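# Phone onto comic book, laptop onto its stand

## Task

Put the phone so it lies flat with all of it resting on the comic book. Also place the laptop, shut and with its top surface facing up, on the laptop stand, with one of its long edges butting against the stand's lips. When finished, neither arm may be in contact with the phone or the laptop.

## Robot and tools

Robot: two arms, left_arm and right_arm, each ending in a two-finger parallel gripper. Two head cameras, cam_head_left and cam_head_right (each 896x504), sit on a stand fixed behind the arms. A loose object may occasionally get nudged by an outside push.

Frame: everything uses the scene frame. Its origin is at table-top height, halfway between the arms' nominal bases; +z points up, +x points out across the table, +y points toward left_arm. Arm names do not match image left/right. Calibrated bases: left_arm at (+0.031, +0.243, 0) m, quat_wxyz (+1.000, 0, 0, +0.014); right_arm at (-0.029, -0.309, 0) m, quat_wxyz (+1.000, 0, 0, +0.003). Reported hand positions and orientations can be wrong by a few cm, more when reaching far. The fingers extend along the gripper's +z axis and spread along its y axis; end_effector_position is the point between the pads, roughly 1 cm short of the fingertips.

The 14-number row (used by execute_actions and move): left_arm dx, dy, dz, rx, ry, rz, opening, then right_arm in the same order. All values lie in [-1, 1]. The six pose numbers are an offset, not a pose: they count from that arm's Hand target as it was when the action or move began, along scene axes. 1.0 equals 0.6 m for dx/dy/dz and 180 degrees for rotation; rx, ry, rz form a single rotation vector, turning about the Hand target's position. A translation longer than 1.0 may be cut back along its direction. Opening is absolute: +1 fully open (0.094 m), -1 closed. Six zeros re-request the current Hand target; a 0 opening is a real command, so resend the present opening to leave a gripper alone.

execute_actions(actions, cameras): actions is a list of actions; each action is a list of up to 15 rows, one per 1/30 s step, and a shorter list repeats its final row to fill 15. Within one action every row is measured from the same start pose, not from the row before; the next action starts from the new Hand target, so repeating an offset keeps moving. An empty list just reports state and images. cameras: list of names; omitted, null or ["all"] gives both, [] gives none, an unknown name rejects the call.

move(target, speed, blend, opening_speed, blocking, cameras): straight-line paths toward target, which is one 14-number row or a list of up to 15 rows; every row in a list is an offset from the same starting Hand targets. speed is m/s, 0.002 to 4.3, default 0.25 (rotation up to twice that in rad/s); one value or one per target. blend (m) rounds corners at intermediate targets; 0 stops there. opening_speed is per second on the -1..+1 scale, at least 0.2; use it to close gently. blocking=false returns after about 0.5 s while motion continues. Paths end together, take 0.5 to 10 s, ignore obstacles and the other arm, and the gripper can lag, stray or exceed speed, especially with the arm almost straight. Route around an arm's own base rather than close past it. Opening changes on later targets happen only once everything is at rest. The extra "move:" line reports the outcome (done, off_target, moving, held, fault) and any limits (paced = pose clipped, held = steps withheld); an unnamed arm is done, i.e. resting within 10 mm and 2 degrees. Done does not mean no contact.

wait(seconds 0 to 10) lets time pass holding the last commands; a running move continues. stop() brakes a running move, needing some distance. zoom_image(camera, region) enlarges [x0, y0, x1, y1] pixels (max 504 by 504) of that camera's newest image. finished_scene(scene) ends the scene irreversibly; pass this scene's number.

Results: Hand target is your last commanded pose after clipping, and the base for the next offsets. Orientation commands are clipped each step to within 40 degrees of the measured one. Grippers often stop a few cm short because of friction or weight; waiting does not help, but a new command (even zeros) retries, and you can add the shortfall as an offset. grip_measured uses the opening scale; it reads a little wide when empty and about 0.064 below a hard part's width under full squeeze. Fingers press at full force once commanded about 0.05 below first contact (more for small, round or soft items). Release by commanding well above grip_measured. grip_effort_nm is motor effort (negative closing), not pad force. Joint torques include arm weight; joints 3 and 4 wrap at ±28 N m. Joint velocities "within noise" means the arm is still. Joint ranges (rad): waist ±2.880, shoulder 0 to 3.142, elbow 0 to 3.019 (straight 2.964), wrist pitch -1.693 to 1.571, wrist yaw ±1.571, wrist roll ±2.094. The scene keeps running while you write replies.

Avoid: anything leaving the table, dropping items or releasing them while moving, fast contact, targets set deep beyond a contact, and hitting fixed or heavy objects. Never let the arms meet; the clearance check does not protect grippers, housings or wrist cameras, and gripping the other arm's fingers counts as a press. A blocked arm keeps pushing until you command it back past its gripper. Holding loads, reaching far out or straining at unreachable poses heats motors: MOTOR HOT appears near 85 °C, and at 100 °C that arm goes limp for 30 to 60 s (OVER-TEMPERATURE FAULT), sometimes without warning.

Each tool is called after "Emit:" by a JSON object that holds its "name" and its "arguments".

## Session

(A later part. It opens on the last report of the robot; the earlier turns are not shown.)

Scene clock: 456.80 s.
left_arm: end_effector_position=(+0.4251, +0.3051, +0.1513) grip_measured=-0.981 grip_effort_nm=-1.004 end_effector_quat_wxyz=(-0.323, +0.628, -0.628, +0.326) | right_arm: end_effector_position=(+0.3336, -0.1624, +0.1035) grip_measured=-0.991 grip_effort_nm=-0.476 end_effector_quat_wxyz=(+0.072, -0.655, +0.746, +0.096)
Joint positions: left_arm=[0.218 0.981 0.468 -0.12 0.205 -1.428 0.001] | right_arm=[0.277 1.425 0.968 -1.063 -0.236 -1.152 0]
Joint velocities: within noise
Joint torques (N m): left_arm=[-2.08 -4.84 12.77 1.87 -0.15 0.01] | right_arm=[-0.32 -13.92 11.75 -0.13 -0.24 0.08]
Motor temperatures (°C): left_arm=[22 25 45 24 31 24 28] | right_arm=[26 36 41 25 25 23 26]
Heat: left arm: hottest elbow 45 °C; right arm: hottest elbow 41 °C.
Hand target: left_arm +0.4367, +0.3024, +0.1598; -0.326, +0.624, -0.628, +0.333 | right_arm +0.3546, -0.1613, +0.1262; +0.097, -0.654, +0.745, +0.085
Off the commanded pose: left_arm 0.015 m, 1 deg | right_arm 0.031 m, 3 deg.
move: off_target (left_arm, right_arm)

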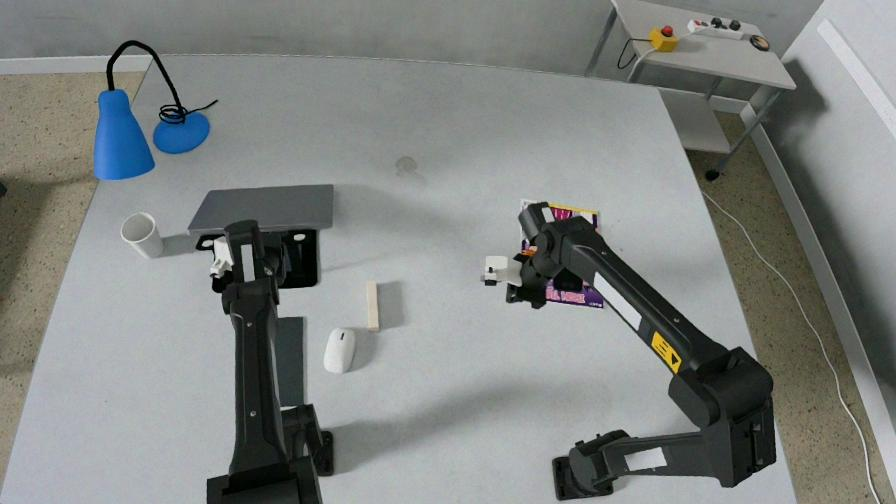

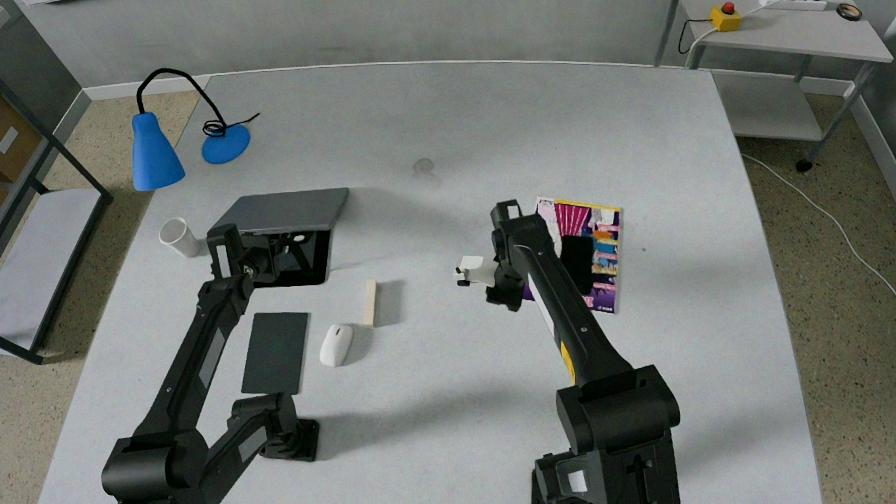

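Emit:
{"name": "move", "arguments": {"target": [0.05,0.0,0.01,0,0,0,-1,0,0,0.0,0,0,0,-1], "speed": 0.05}}

Emit:
{"name": "zoom_image", "arguments": {"camera": "cam_head_right", "region": [190, 170, 370, 300]}}

Emit:
{"name": "zoom_image", "arguments": {"camera": "cam_head_left", "region": [170, 170, 350, 300]}}

Scene clock: 460.87 s.
left_arm: end_effector_position=(+0.4436, +0.3031, +0.1431) grip_measured=-0.981 grip_effort_nm=-0.999 end_effector_quat_wxyz=(-0.311, +0.634, -0.632, +0.319) | right_arm: end_effector_position=(+0.3336, -0.1624, +0.1035) grip_measured=-0.991 grip_effort_nm=-0.486 end_effector_quat_wxyz=(+0.072, -0.655, +0.746, +0.096)
Joint positions: left_arm=[0.195 1.065 0.51 -0.104 0.187 -1.443 0.001] | right_arm=[0.277 1.425 0.968 -1.063 -0.236 -1.152 0]
Joint velocities: within noise
Joint torques (N m): left_arm=[-3.19 -5.54 15.2 1.87 -0.13 0] | right_arm=[-0.38 -13.98 11.74 -0.14 -0.23 0.08]
Motor temperatures (°C): left_arm=[22 25 44 24 31 24 29] | right_arm=[26 36 42 25 25 23 26]
Heat: left arm: hottest elbow 44 °C; right arm: hottest elbow 42 °C.
Hand target: left_arm +0.4668, +0.3024, +0.1659; -0.327, +0.623, -0.628, +0.333 | right_arm +0.3546, -0.1613, +0.1262; +0.097, -0.654, +0.745, +0.085
Off the commanded pose: left_arm 0.032 m, 3 deg | right_arm 0.031 m, 3 deg.
move: off_target (left_arm, right_arm)

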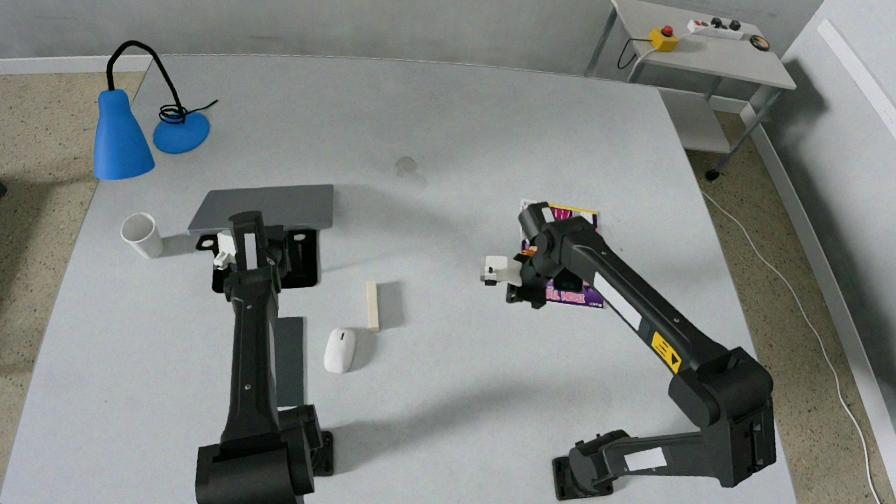

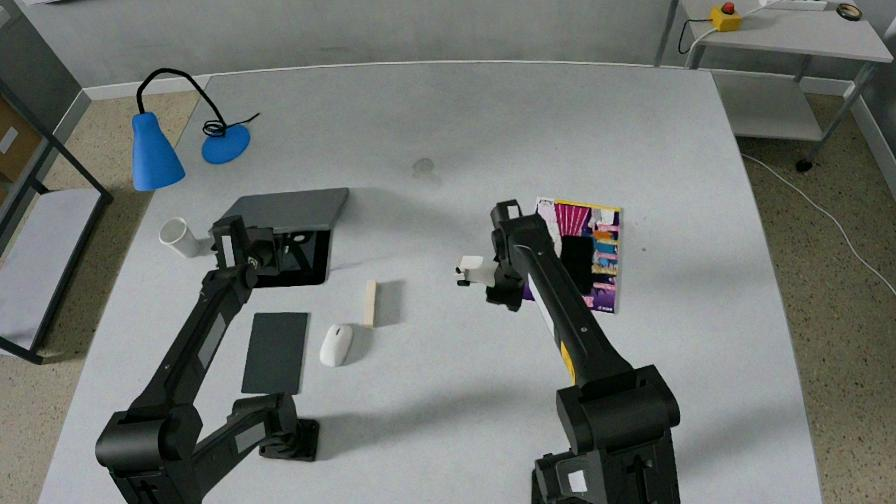

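Scaled by 2.800.

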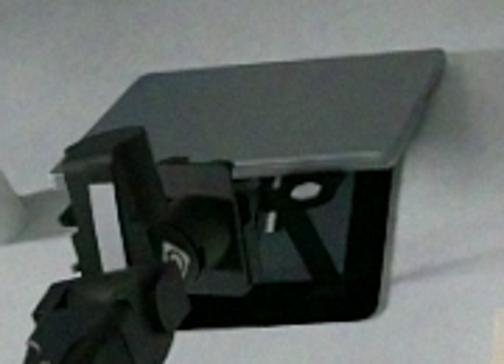

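Scaled by 2.800.

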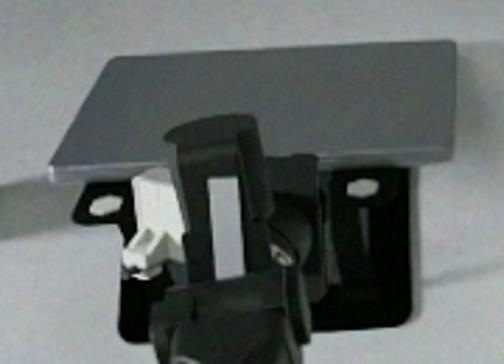

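Emit:
{"name": "move", "arguments": {"target": [0.05,0.0,0.01,0,0,0,-1,0,0,0.0,0,0,0,-1], "speed": 0.05}}

Emit:
{"name": "zoom_image", "arguments": {"camera": "cam_head_right", "region": [190, 170, 370, 300]}}

Emit:
{"name": "zoom_image", "arguments": {"camera": "cam_head_left", "region": [170, 170, 350, 300]}}

Scene clock: 465.27 s.
left_arm: end_effector_position=(+0.4645, +0.3023, +0.1382) grip_measured=-0.981 grip_effort_nm=-0.999 end_effector_quat_wxyz=(-0.301, +0.639, -0.636, +0.312) | right_arm: end_effector_position=(+0.3336, -0.1624, +0.1035) grip_measured=-0.991 grip_effort_nm=-0.481 end_effector_quat_wxyz=(+0.072, -0.655, +0.746, +0.096)
Joint positions: left_arm=[0.177 1.146 0.564 -0.104 0.171 -1.452 0.001] | right_arm=[0.277 1.425 0.968 -1.063 -0.236 -1.152 0]
Joint velocities: within noise
Joint torques (N m): left_arm=[-2.02 -7.18 16.54 2.25 -0.13 0.01] | right_arm=[-0.38 -13.98 11.71 -0.14 -0.24 0.08]
Motor temperatures (°C): left_arm=[22 25 45 24 31 24 29] | right_arm=[26 36 43 25 25 23 26]
Heat: left arm: hottest elbow 45 °C; right arm: hottest elbow 43 °C.
Hand target: left_arm +0.4968, +0.3024, +0.1720; -0.327, +0.623, -0.628, +0.333 | right_arm +0.3546, -0.1613, +0.1262; +0.097, -0.654, +0.745, +0.085
Off the commanded pose: left_arm 0.047 m, 4 deg | right_arm 0.031 m, 3 deg.
move: off_target (left_arm, right_arm)

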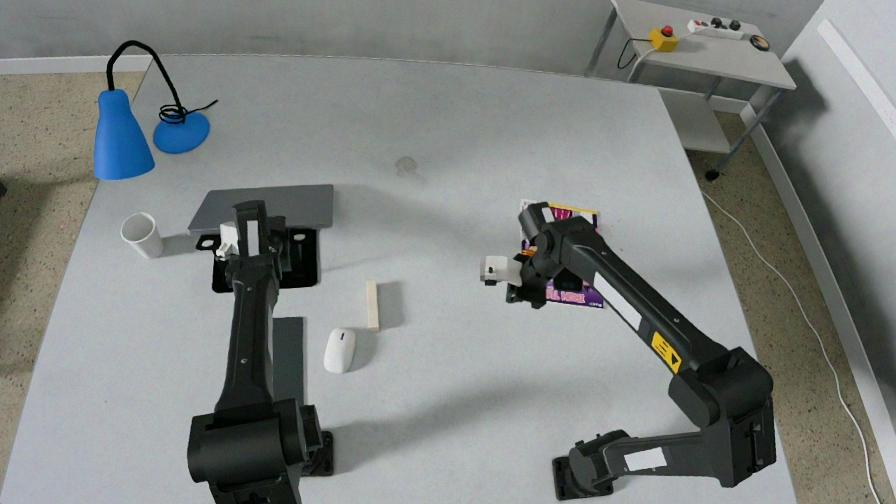

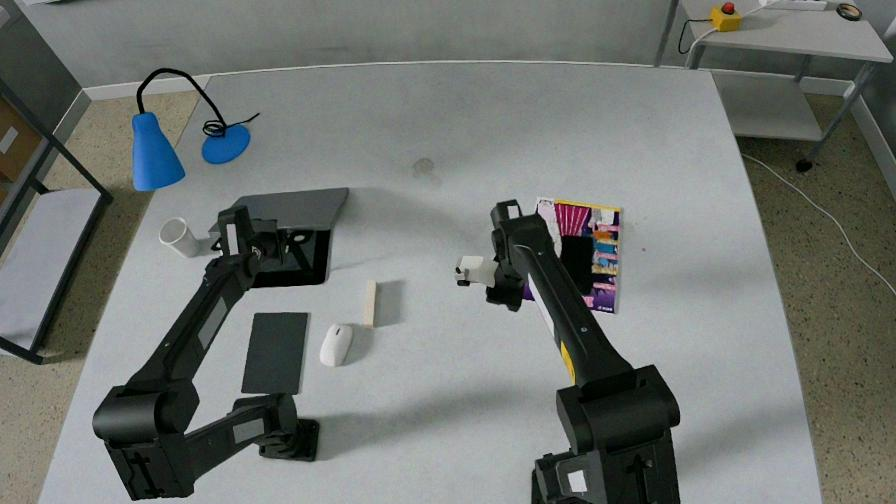

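Scaled by 2.800.

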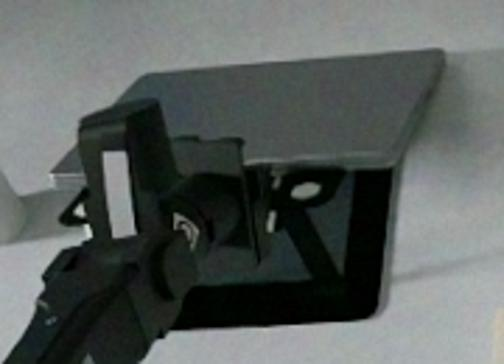

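Scaled by 2.800.

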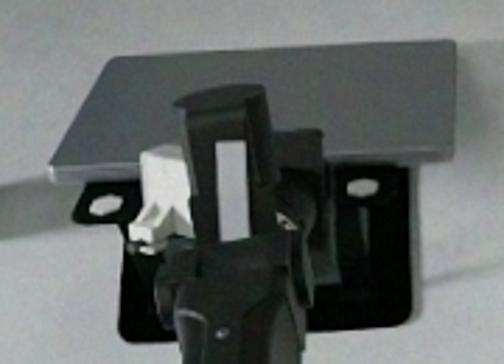

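Emit:
{"name": "move", "arguments": {"target": [0.0,0.0,0.04,0,0,0,-1,0,0,0.0,0,0,0,-1], "speed": 0.05}}

Emit:
{"name": "zoom_image", "arguments": {"camera": "cam_head_right", "region": [190, 170, 370, 300]}}

Emit:
{"name": "zoom_image", "arguments": {"camera": "cam_head_left", "region": [170, 170, 350, 300]}}

Scene clock: 472.37 s.
left_arm: end_effector_position=(+0.4733, +0.3041, +0.1563) grip_measured=-0.981 grip_effort_nm=-1.004 end_effector_quat_wxyz=(-0.302, +0.638, -0.635, +0.312) | right_arm: end_effector_position=(+0.3336, -0.1624, +0.1035) grip_measured=-0.991 grip_effort_nm=-0.481 end_effector_quat_wxyz=(+0.072, -0.655, +0.746, +0.096)
Joint positions: left_arm=[0.176 1.139 0.613 -0.157 0.171 -1.452 0.001] | right_arm=[0.277 1.425 0.968 -1.063 -0.236 -1.152 0]
Joint velocities: within noise
Joint torques (N m): left_arm=[-2.9 -9.35 16.25 1.33 -0.12 0.02] | right_arm=[-0.26 -14.04 11.73 -0.13 -0.24 0.08]
Motor temperatures (°C): left_arm=[22 25 44 24 31 24 29] | right_arm=[26 36 44 25 25 23 26]
Heat: left arm: hottest elbow 44 °C; right arm: hottest elbow 44 °C.
Hand target: left_arm +0.4968, +0.3024, +0.1958; -0.327, +0.623, -0.628, +0.333 | right_arm +0.3546, -0.1613, +0.1262; +0.097, -0.654, +0.745, +0.085
Off the commanded pose: left_arm 0.046 m, 4 deg | right_arm 0.031 m, 3 deg.
move: off_target (left_arm, right_arm)

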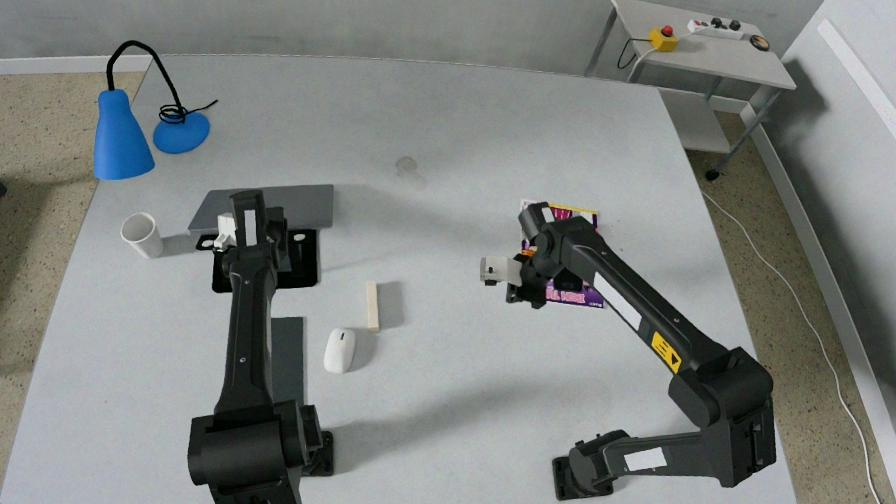

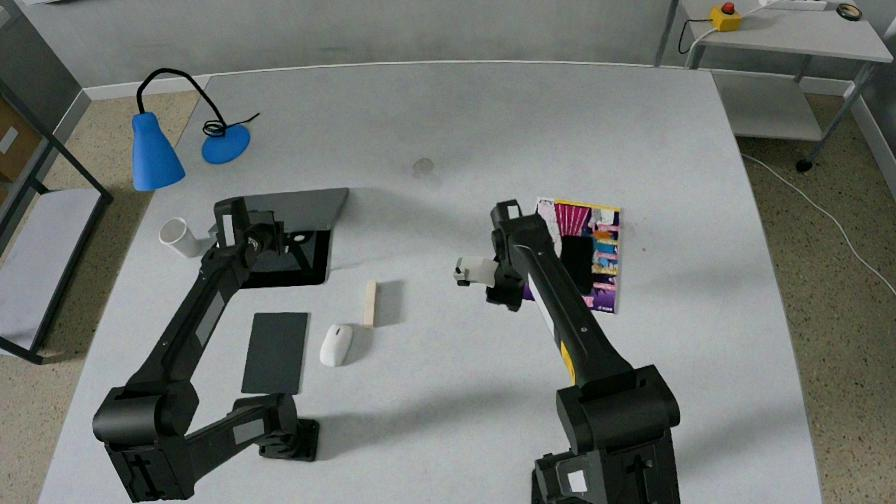

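Scaled by 2.800.

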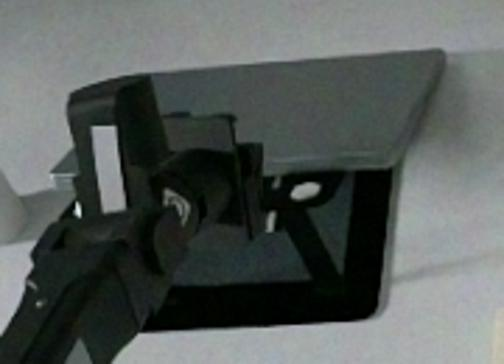

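Scaled by 2.800.

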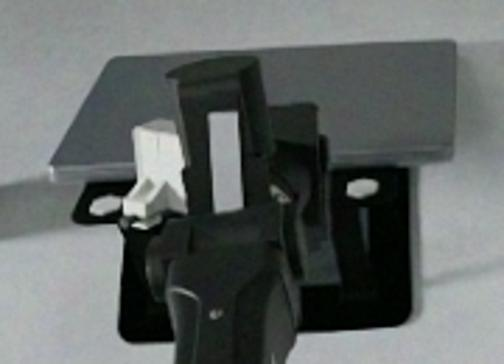

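Emit:
{"name": "move", "arguments": {"target": [-0.04,0.0,-0.14,0,0,0,-1,0,0,0.0,0,0,0,-1], "speed": 0.05}}

Emit:
{"name": "zoom_image", "arguments": {"camera": "cam_head_right", "region": [190, 170, 370, 300]}}

Emit:
{"name": "zoom_image", "arguments": {"camera": "cam_head_left", "region": [170, 170, 350, 300]}}

Scene clock: 484.13 s.
left_arm: end_effector_position=(+0.4818, +0.3048, +0.1380) grip_measured=-0.981 grip_effort_nm=-0.999 end_effector_quat_wxyz=(-0.347, +0.613, -0.620, +0.345) | right_arm: end_effector_position=(+0.3336, -0.1624, +0.1035) grip_measured=-0.991 grip_effort_nm=-0.481 end_effector_quat_wxyz=(+0.072, -0.655, +0.746, +0.096)
Joint positions: left_arm=[0.176 1.204 0.523 0.124 0.177 -1.452 0.001] | right_arm=[0.277 1.425 0.968 -1.063 -0.236 -1.152 0]
Joint velocities: within noise
Joint torques (N m): left_arm=[-0.5 -5.54 7.04 1.7 0.06 0.07] | right_arm=[-0.38 -13.98 11.74 -0.14 -0.23 0.08]
Motor temperatures (°C): left_arm=[22 25 45 24 31 24 29] | right_arm=[26 35 45 25 25 23 26]
Heat: left arm: hottest elbow 45 °C; right arm: hottest elbow 45 °C.
Hand target: left_arm +0.4727, +0.3024, +0.1118; -0.326, +0.623, -0.628, +0.333 | right_arm +0.3546, -0.1613, +0.1262; +0.097, -0.654, +0.745, +0.085
Off the commanded pose: left_arm 0.028 m, 3 deg | right_arm 0.031 m, 3 deg.
move: off_target (left_arm, right_arm)

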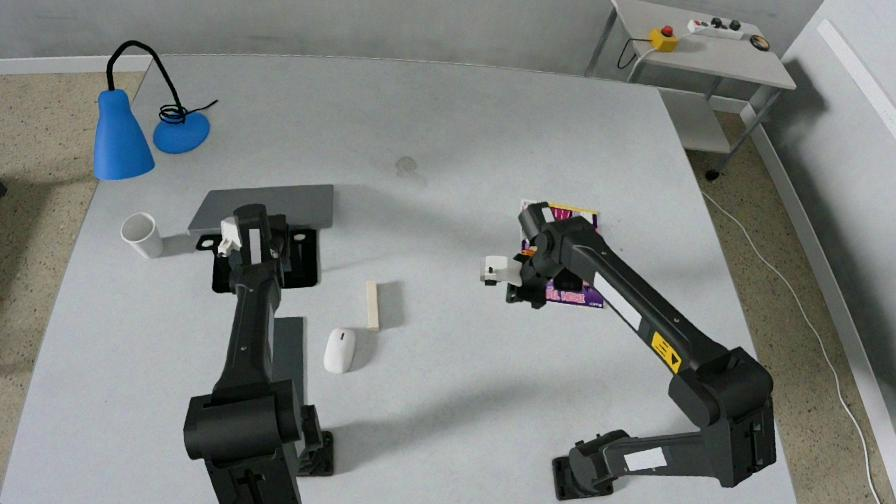

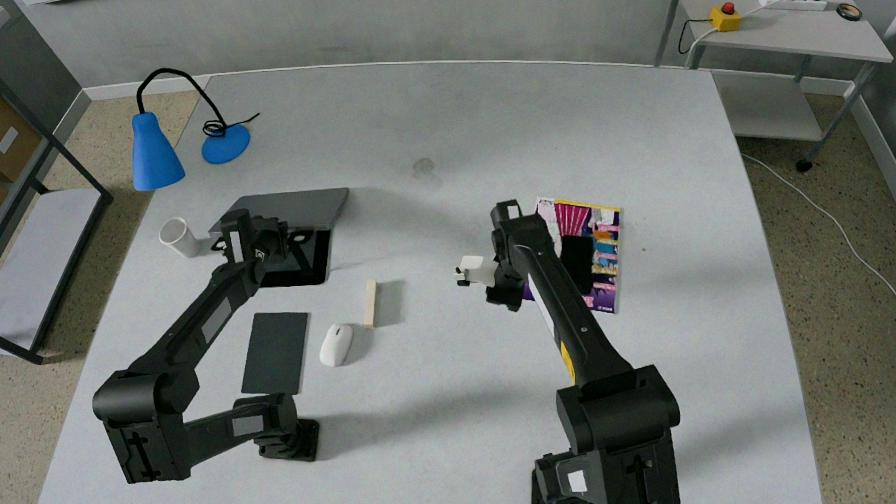

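Scaled by 2.800.

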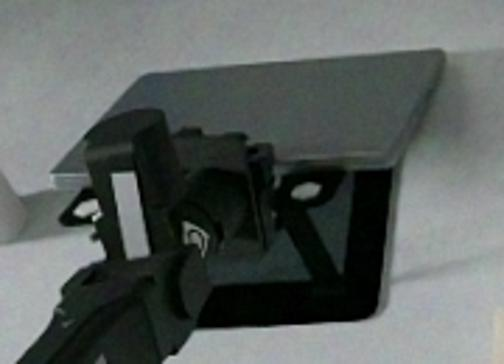

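Scaled by 2.800.

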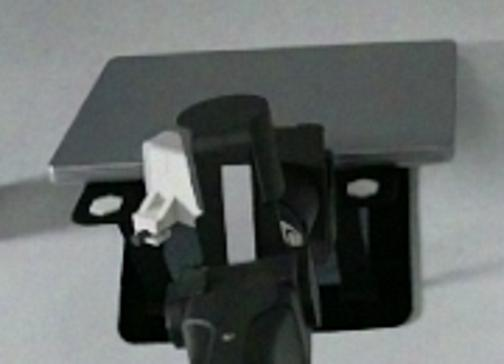

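Emit:
{"name": "move", "arguments": {"target": [[0.0,0.0,0.12,0,0,0,-1,0,0,0.0,0,0,0,-1],[-0.1,0.0,0.12,0,0,0,-1,0,0,0.0,0,0,0,-1],[-0.095,0.0,0.02,0,0,0,-1,0,0,0.0,0,0,0,-1]], "speed": 0.1}}

Emit:
{"name": "zoom_image", "arguments": {"camera": "cam_head_right", "region": [190, 170, 370, 300]}}

Emit:
{"name": "zoom_image", "arguments": {"camera": "cam_head_left", "region": [170, 170, 350, 300]}}

Scene clock: 491.33 s.
left_arm: end_effector_position=(+0.4187, +0.2968, +0.1530) grip_measured=-0.981 grip_effort_nm=-0.994 end_effector_quat_wxyz=(-0.344, +0.608, -0.622, +0.353) | right_arm: end_effector_position=(+0.3336, -0.1624, +0.1035) grip_measured=-0.991 grip_effort_nm=-0.481 end_effector_quat_wxyz=(+0.072, -0.655, +0.746, +0.096)
Joint positions: left_arm=[0.211 0.944 0.407 -0.019 0.226 -1.434 0.001] | right_arm=[0.277 1.425 0.968 -1.063 -0.236 -1.152 0]
Joint velocities: within noise
Joint torques (N m): left_arm=[-0.85 -0.97 8.51 2.11 -0.32 0.2] | right_arm=[-0.26 -13.92 11.73 -0.14 -0.24 0.08]
Motor temperatures (°C): left_arm=[22 25 44 24 31 24 29] | right_arm=[26 35 46 25 25 23 26]
Heat: left arm: hottest elbow 44 °C; right arm: hottest elbow 46 °C.
Hand target: left_arm +0.4158, +0.3023, +0.1240; -0.327, +0.623, -0.628, +0.333 | right_arm +0.3546, -0.1613, +0.1262; +0.097, -0.654, +0.745, +0.085
Off the commanded pose: left_arm 0.030 m, 4 deg | right_arm 0.031 m, 3 deg.
move: off_target (left_arm, right_arm)

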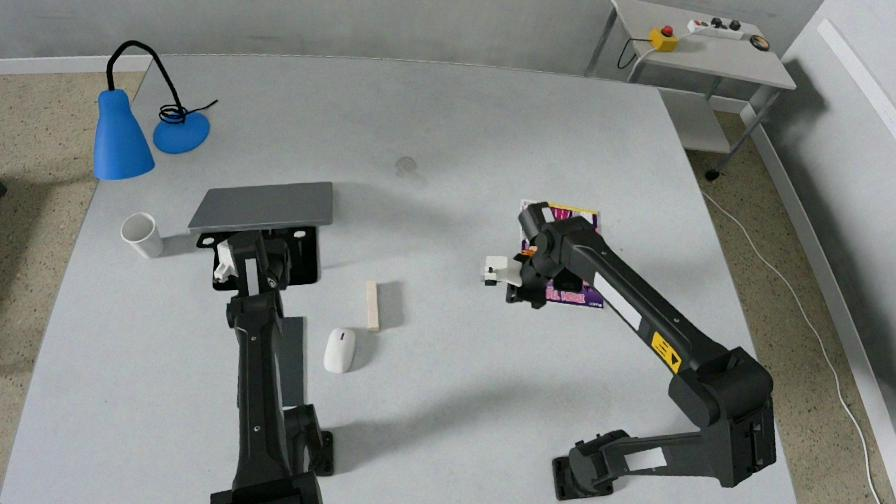

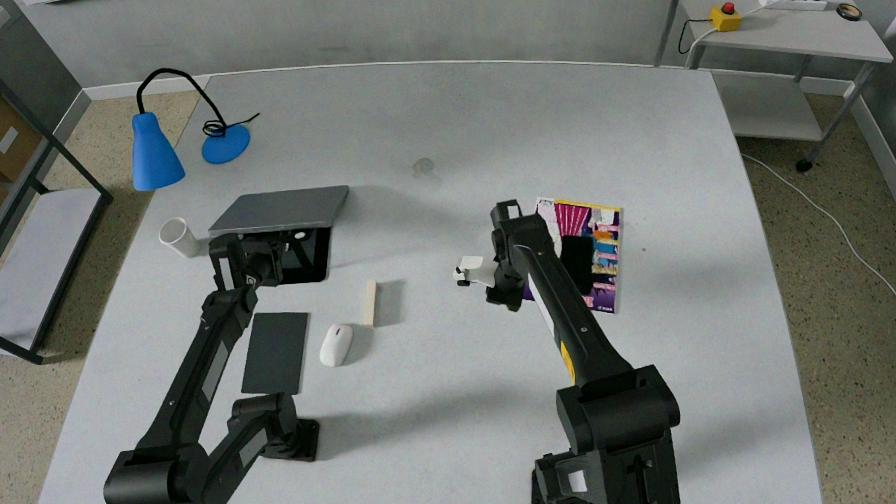

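Scaled by 2.800.

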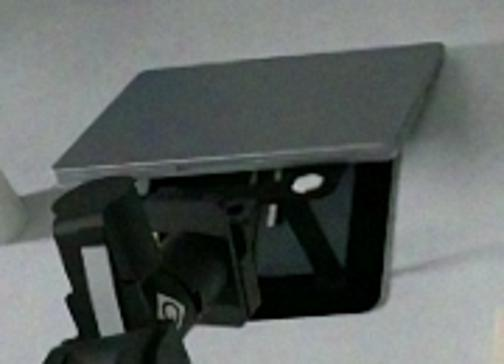

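Scaled by 2.800.

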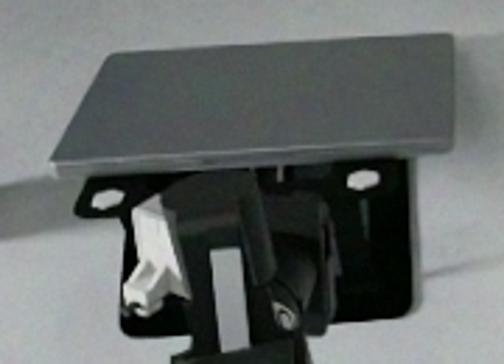

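Emit:
{"name": "move", "arguments": {"target": [0.04,0.0,0.01,0,0,0,-1,0,0,0.0,0,0,0,-1], "speed": 0.05}}

Emit:
{"name": "zoom_image", "arguments": {"camera": "cam_head_right", "region": [190, 170, 370, 300]}}

Emit:
{"name": "zoom_image", "arguments": {"camera": "cam_head_left", "region": [170, 170, 350, 300]}}

Scene clock: 495.97 s.
left_arm: end_effector_position=(+0.4292, +0.2991, +0.1488) grip_measured=-0.981 grip_effort_nm=-0.989 end_effector_quat_wxyz=(-0.346, +0.608, -0.622, +0.352) | right_arm: end_effector_position=(+0.3336, -0.1624, +0.1035) grip_measured=-0.991 grip_effort_nm=-0.481 end_effector_quat_wxyz=(+0.072, -0.655, +0.746, +0.096)
Joint positions: left_arm=[0.207 0.996 0.42 0.023 0.22 -1.434 0.001] | right_arm=[0.277 1.425 0.968 -1.063 -0.236 -1.152 0]
Joint velocities: within noise
Joint torques (N m): left_arm=[-1.9 0.09 12.48 1.42 -0.82 0.09] | right_arm=[-0.38 -13.98 11.73 -0.13 -0.23 0.08]
Motor temperatures (°C): left_arm=[22 25 43 24 30 24 29] | right_arm=[26 35 46 25 25 23 26]
Heat: left arm: hottest elbow 43 °C; right arm: hottest elbow 46 °C.
Hand target: left_arm +0.4397, +0.3023, +0.1298; -0.327, +0.623, -0.628, +0.333 | right_arm +0.3546, -0.1613, +0.1262; +0.097, -0.654, +0.745, +0.085
Off the commanded pose: left_arm 0.022 m, 4 deg | right_arm 0.031 m, 3 deg.
move: off_target (left_arm, right_arm)

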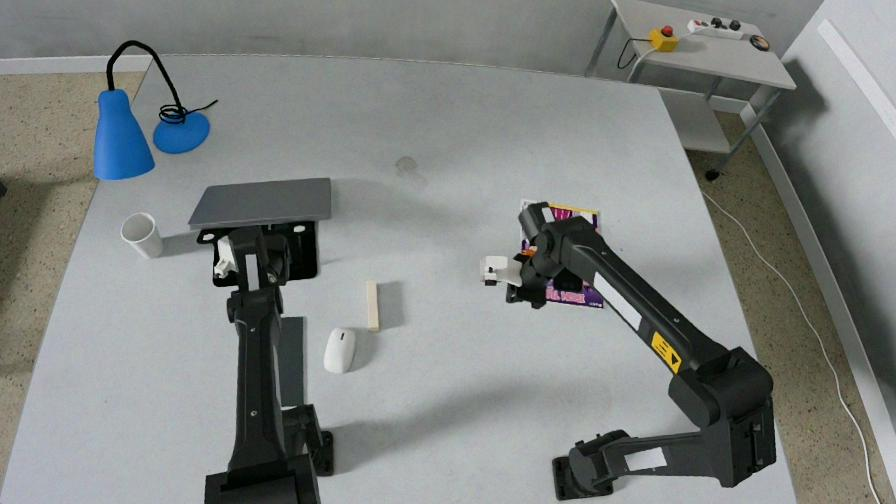

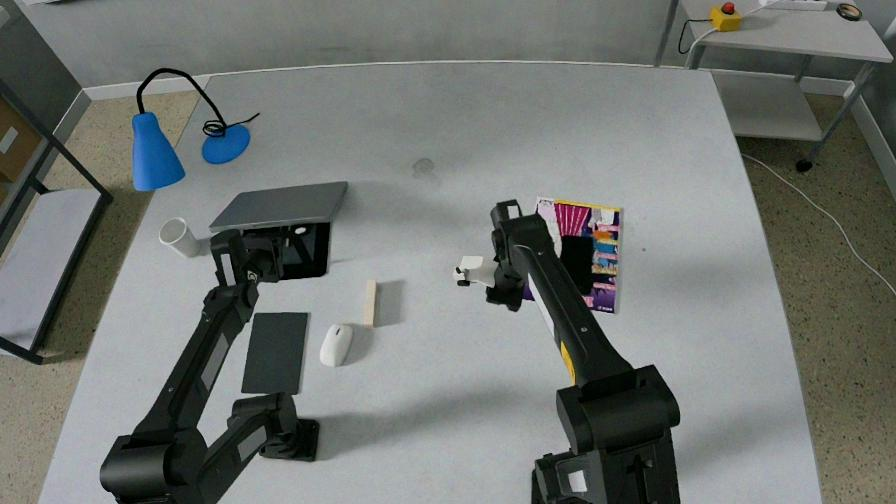

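Scaled by 2.800.

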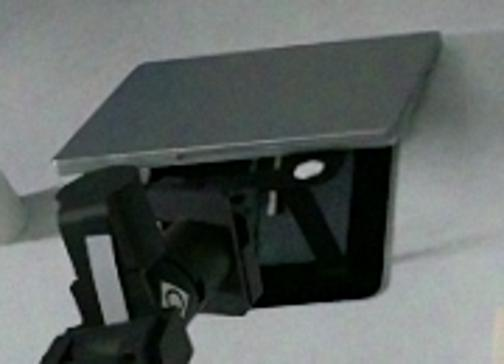

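Scaled by 2.800.

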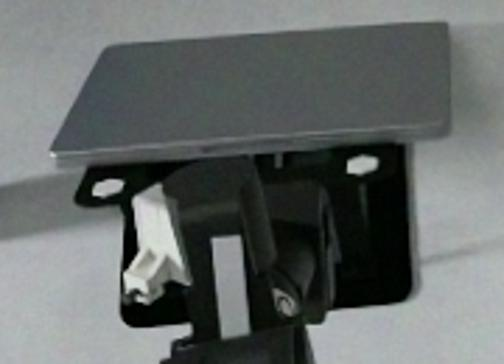

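Emit:
{"name": "move", "arguments": {"target": [[-0.05,0.0,0.06,0,0,0,-1,0,0,0.0,0,0,0,-1],[-0.02,-0.02,0.04,0,0,0,-1,0,0,0.0,0,0,0,-1],[0.05,-0.02,0.05,0,0,0,-1,0,0,0.0,0,0,0,-1]], "speed": 0.06}}

Emit:
{"name": "zoom_image", "arguments": {"camera": "cam_head_right", "region": [190, 170, 370, 300]}}

Emit:
{"name": "zoom_image", "arguments": {"camera": "cam_head_left", "region": [170, 170, 350, 300]}}

Scene clock: 503.60 s.
left_arm: end_effector_position=(+0.4389, +0.2908, +0.1264) grip_measured=-0.981 grip_effort_nm=-0.984 end_effector_quat_wxyz=(-0.301, +0.639, -0.636, +0.311) | right_arm: end_effector_position=(+0.3336, -0.1624, +0.1035) grip_measured=-0.991 grip_effort_nm=-0.481 end_effector_quat_wxyz=(+0.072, -0.655, +0.746, +0.096)
Joint positions: left_arm=[0.154 1.081 0.485 -0.09 0.153 -1.465 0.001] | right_arm=[0.277 1.425 0.968 -1.063 -0.236 -1.152 0]
Joint velocities: within noise
Joint torques (N m): left_arm=[-2.9 -6.48 16.06 2.33 -0.14 0] | right_arm=[-0.38 -13.98 11.73 -0.13 -0.23 0.08]
Motor temperatures (°C): left_arm=[22 25 43 24 31 24 29] | right_arm=[26 35 47 25 25 23 26]
Heat: left arm: hottest elbow 43 °C; right arm: hottest elbow 47 °C.
Hand target: left_arm +0.4698, +0.2904, +0.1600; -0.327, +0.623, -0.628, +0.333 | right_arm +0.3546, -0.1613, +0.1262; +0.097, -0.654, +0.745, +0.085
Off the commanded pose: left_arm 0.045 m, 4 deg | right_arm 0.031 m, 3 deg.
move: off_target (left_arm, right_arm)

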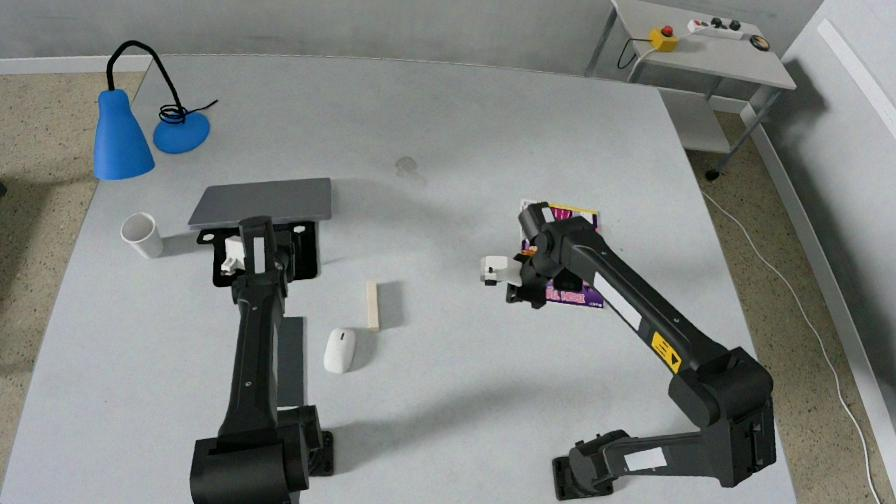

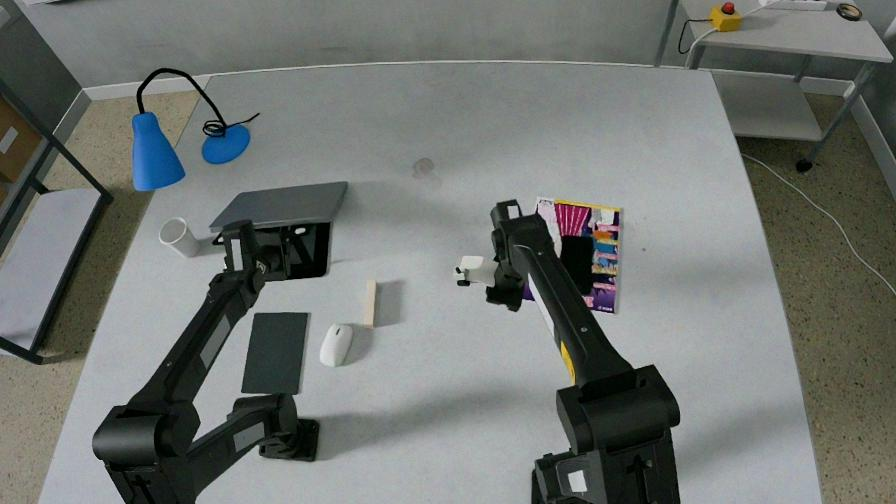

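Scaled by 2.800.

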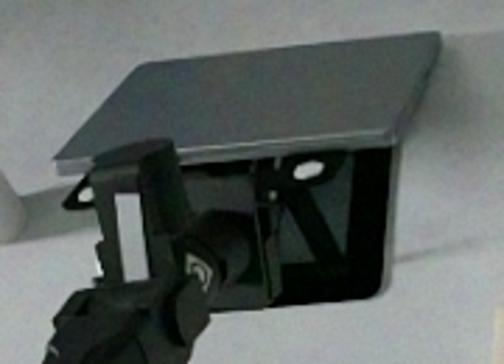

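Scaled by 2.800.

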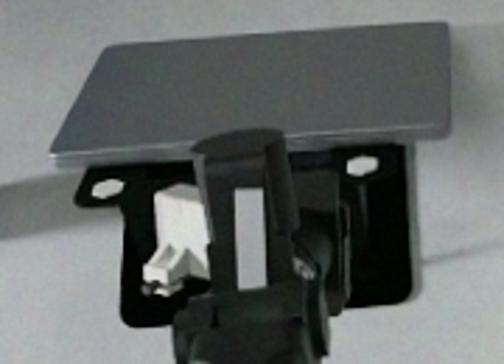

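Emit:
{"name": "move", "arguments": {"target": [[-0.14,0.0,-0.05,0,0,0,-1,0,0,0.0,0,0,0,-1],[-0.15,0.02,0.06,0,0,0,-1,0,0,0.0,0,0,0,-1],[-0.12,0.02,0.035,0,0,0,-1,0,0,0.0,0,0,0,-1]], "speed": 0.1}}

Emit:
{"name": "zoom_image", "arguments": {"camera": "cam_head_right", "region": [190, 170, 370, 300]}}

Emit:
{"name": "zoom_image", "arguments": {"camera": "cam_head_left", "region": [170, 170, 350, 300]}}

Scene clock: 513.17 s.
left_arm: end_effector_position=(+0.3722, +0.2947, +0.1439) grip_measured=-0.981 grip_effort_nm=-0.984 end_effector_quat_wxyz=(-0.294, +0.640, -0.635, +0.317) | right_arm: end_effector_position=(+0.3336, -0.1624, +0.1035) grip_measured=-0.991 grip_effort_nm=-0.481 end_effector_quat_wxyz=(+0.072, -0.655, +0.746, +0.096)
Joint positions: left_arm=[0.242 0.793 0.396 -0.302 0.236 -1.418 0.001] | right_arm=[0.277 1.425 0.968 -1.063 -0.236 -1.152 0]
Joint velocities: within noise
Joint torques (N m): left_arm=[-1.61 -3.02 17.16 2.15 -0.06 0.09] | right_arm=[-0.38 -13.98 11.74 -0.17 -0.24 0.08]
Motor temperatures (°C): left_arm=[22 25 43 24 30 24 29] | right_arm=[26 35 47 25 25 23 26]
Heat: left arm: hottest elbow 43 °C; right arm: hottest elbow 47 °C.
Hand target: left_arm +0.3977, +0.3024, +0.1808; -0.327, +0.623, -0.628, +0.333 | right_arm +0.3546, -0.1613, +0.1262; +0.097, -0.654, +0.745, +0.085
Off the commanded pose: left_arm 0.046 m, 5 deg | right_arm 0.031 m, 3 deg.
move: off_target (left_arm, right_arm)

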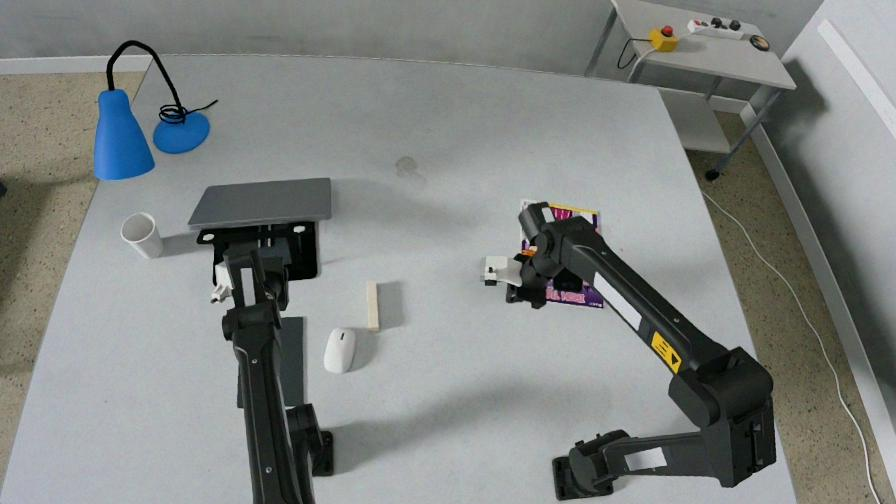

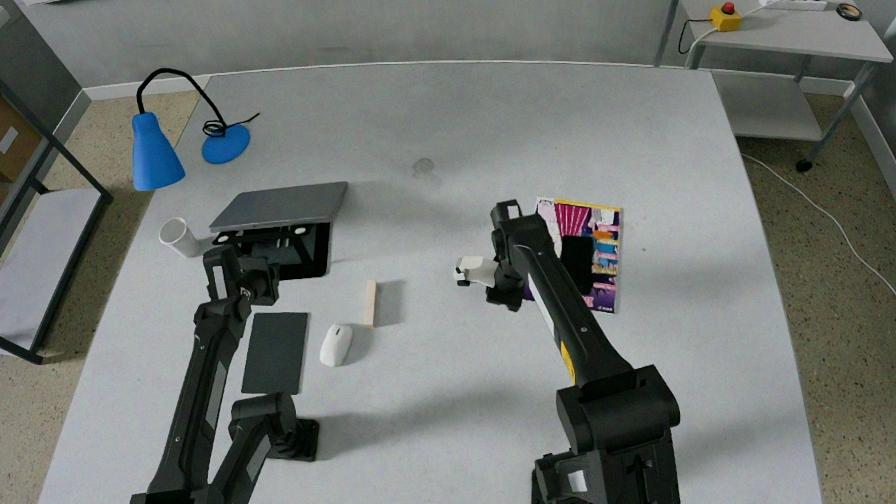

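Scaled by 2.800.

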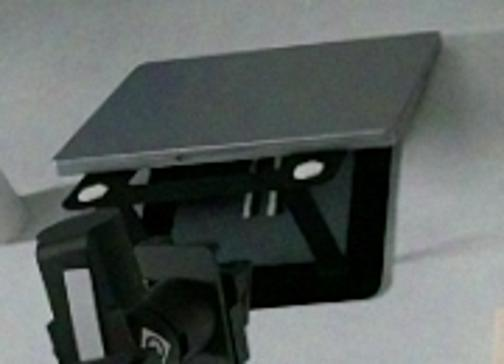

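Scaled by 2.800.

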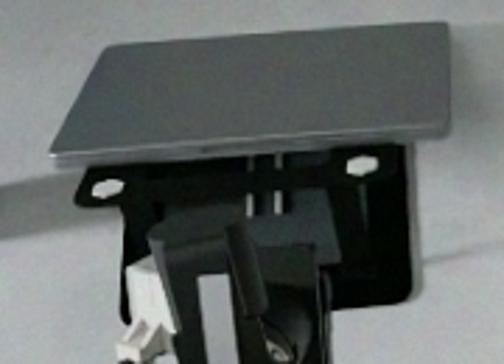

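Emit:
{"name": "move", "arguments": {"target": [[-0.03,0.0,0.05,0,0,0,-1,0,0,0.0,0,0,0,-1],[0.03,0.0,0.06,0,0,0,-1,0,0,0.0,0,0,0,-1]], "speed": 0.08}}

Scene clock: 517.73 s.
left_arm: end_effector_position=(+0.3882, +0.3006, +0.1755) grip_measured=-0.981 grip_effort_nm=-0.989 end_effector_quat_wxyz=(-0.297, +0.641, -0.635, +0.312) | right_arm: end_effector_position=(+0.3336, -0.1624, +0.1035) grip_measured=-0.991 grip_effort_nm=-0.481 end_effector_quat_wxyz=(+0.072, -0.655, +0.746, +0.096)
Joint positions: left_arm=[0.239 0.814 0.496 -0.384 0.222 -1.416 0.001] | right_arm=[0.277 1.425 0.968 -1.063 -0.236 -1.152 0]
Joint velocities: within noise
Joint torques (N m): left_arm=[-2.84 -3.49 18.06 2.4 -0.13 -0.01] | right_arm=[-0.26 -13.92 11.7 -0.17 -0.24 0.08]
Motor temperatures (°C): left_arm=[22 25 44 24 30 24 29] | right_arm=[26 35 48 25 24 23 26]
Heat: left arm: hottest elbow 44 °C; right arm: hottest elbow 48 °C.
Hand target: left_arm +0.4158, +0.3024, +0.2169; -0.327, +0.623, -0.628, +0.333 | right_arm +0.3546, -0.1613, +0.1262; +0.097, -0.654, +0.745, +0.085
Off the commanded pose: left_arm 0.050 m, 5 deg | right_arm 0.031 m, 3 deg.
move: off_target (left_arm, right_arm)

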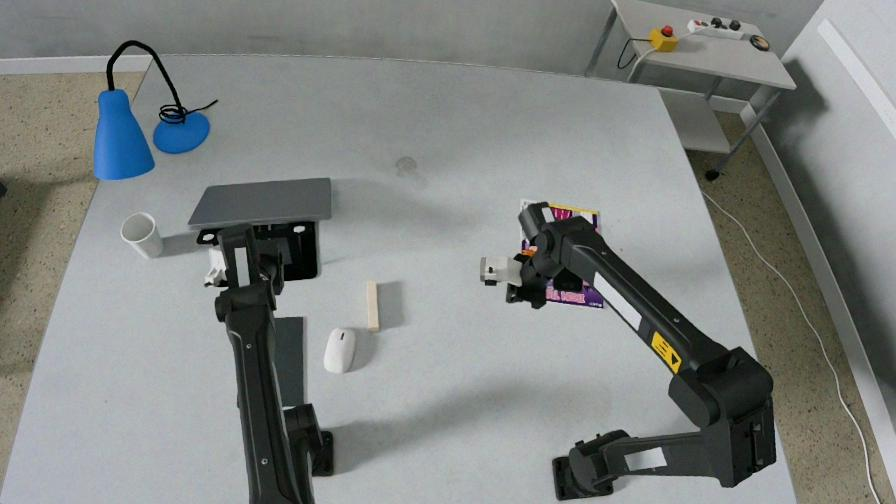

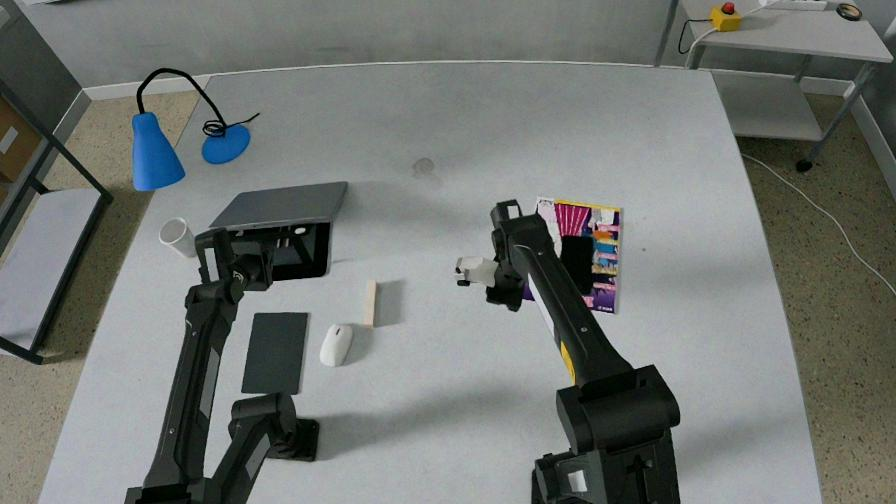

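Emit:
{"name": "move", "arguments": {"target": [0.055,0.0,-0.005,0,0,0,-1,0,0,0.0,0,0,0,-1], "speed": 0.05}}

Emit:
{"name": "zoom_image", "arguments": {"camera": "cam_head_right", "region": [190, 170, 370, 300]}}

Emit:
{"name": "zoom_image", "arguments": {"camera": "cam_head_left", "region": [170, 170, 350, 300]}}

Scene clock: 521.73 s.
left_arm: end_effector_position=(+0.4197, +0.3015, +0.1740) grip_measured=-0.981 grip_effort_nm=-0.989 end_effector_quat_wxyz=(-0.298, +0.641, -0.636, +0.311) | right_arm: end_effector_position=(+0.3336, -0.1624, +0.1035) grip_measured=-0.991 grip_effort_nm=-0.476 end_effector_quat_wxyz=(+0.072, -0.655, +0.746, +0.096)
Joint positions: left_arm=[0.209 0.932 0.546 -0.312 0.198 -1.432 0.001] | right_arm=[0.277 1.425 0.968 -1.063 -0.236 -1.152 0]
Joint velocities: within noise
Joint torques (N m): left_arm=[-1.9 -5.42 17.46 2.39 -0.1 -0.06] | right_arm=[-0.44 -13.98 11.73 -0.13 -0.24 0.08]
Motor temperatures (°C): left_arm=[22 25 44 24 30 24 29] | right_arm=[26 35 48 25 24 23 26]
Heat: left arm: hottest elbow 44 °C; right arm: hottest elbow 48 °C.
Hand target: left_arm +0.4488, +0.3025, +0.2139; -0.327, +0.623, -0.628, +0.333 | right_arm +0.3546, -0.1613, +0.1262; +0.097, -0.654, +0.745, +0.085
Off the commanded pose: left_arm 0.049 m, 5 deg | right_arm 0.031 m, 3 deg.
move: off_target (left_arm, right_arm)

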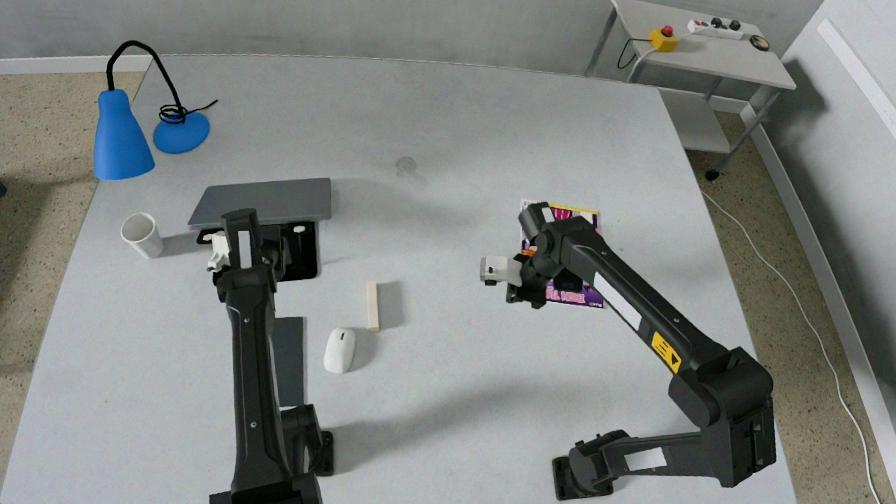

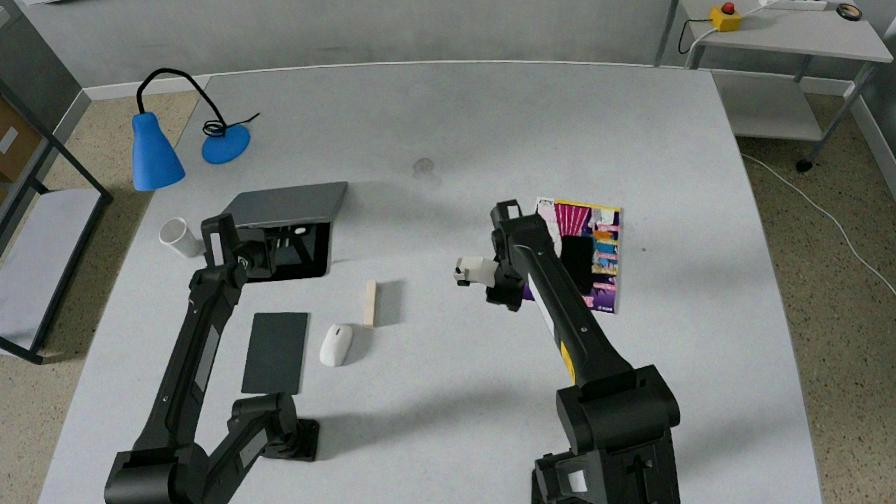

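Scaled by 2.800.

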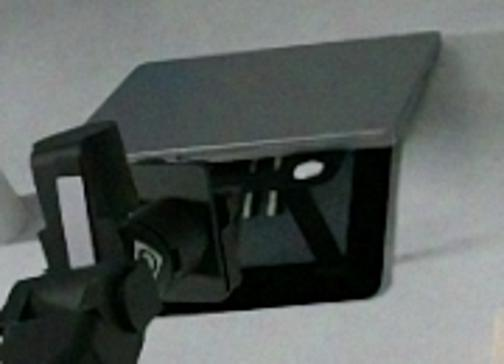

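Scaled by 2.800.

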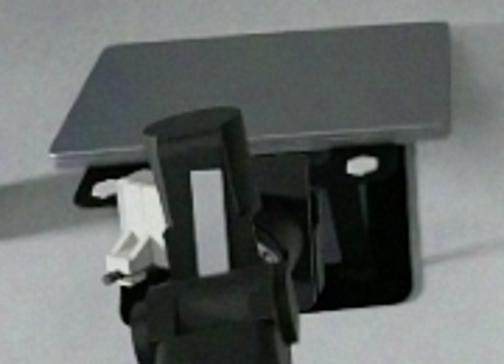

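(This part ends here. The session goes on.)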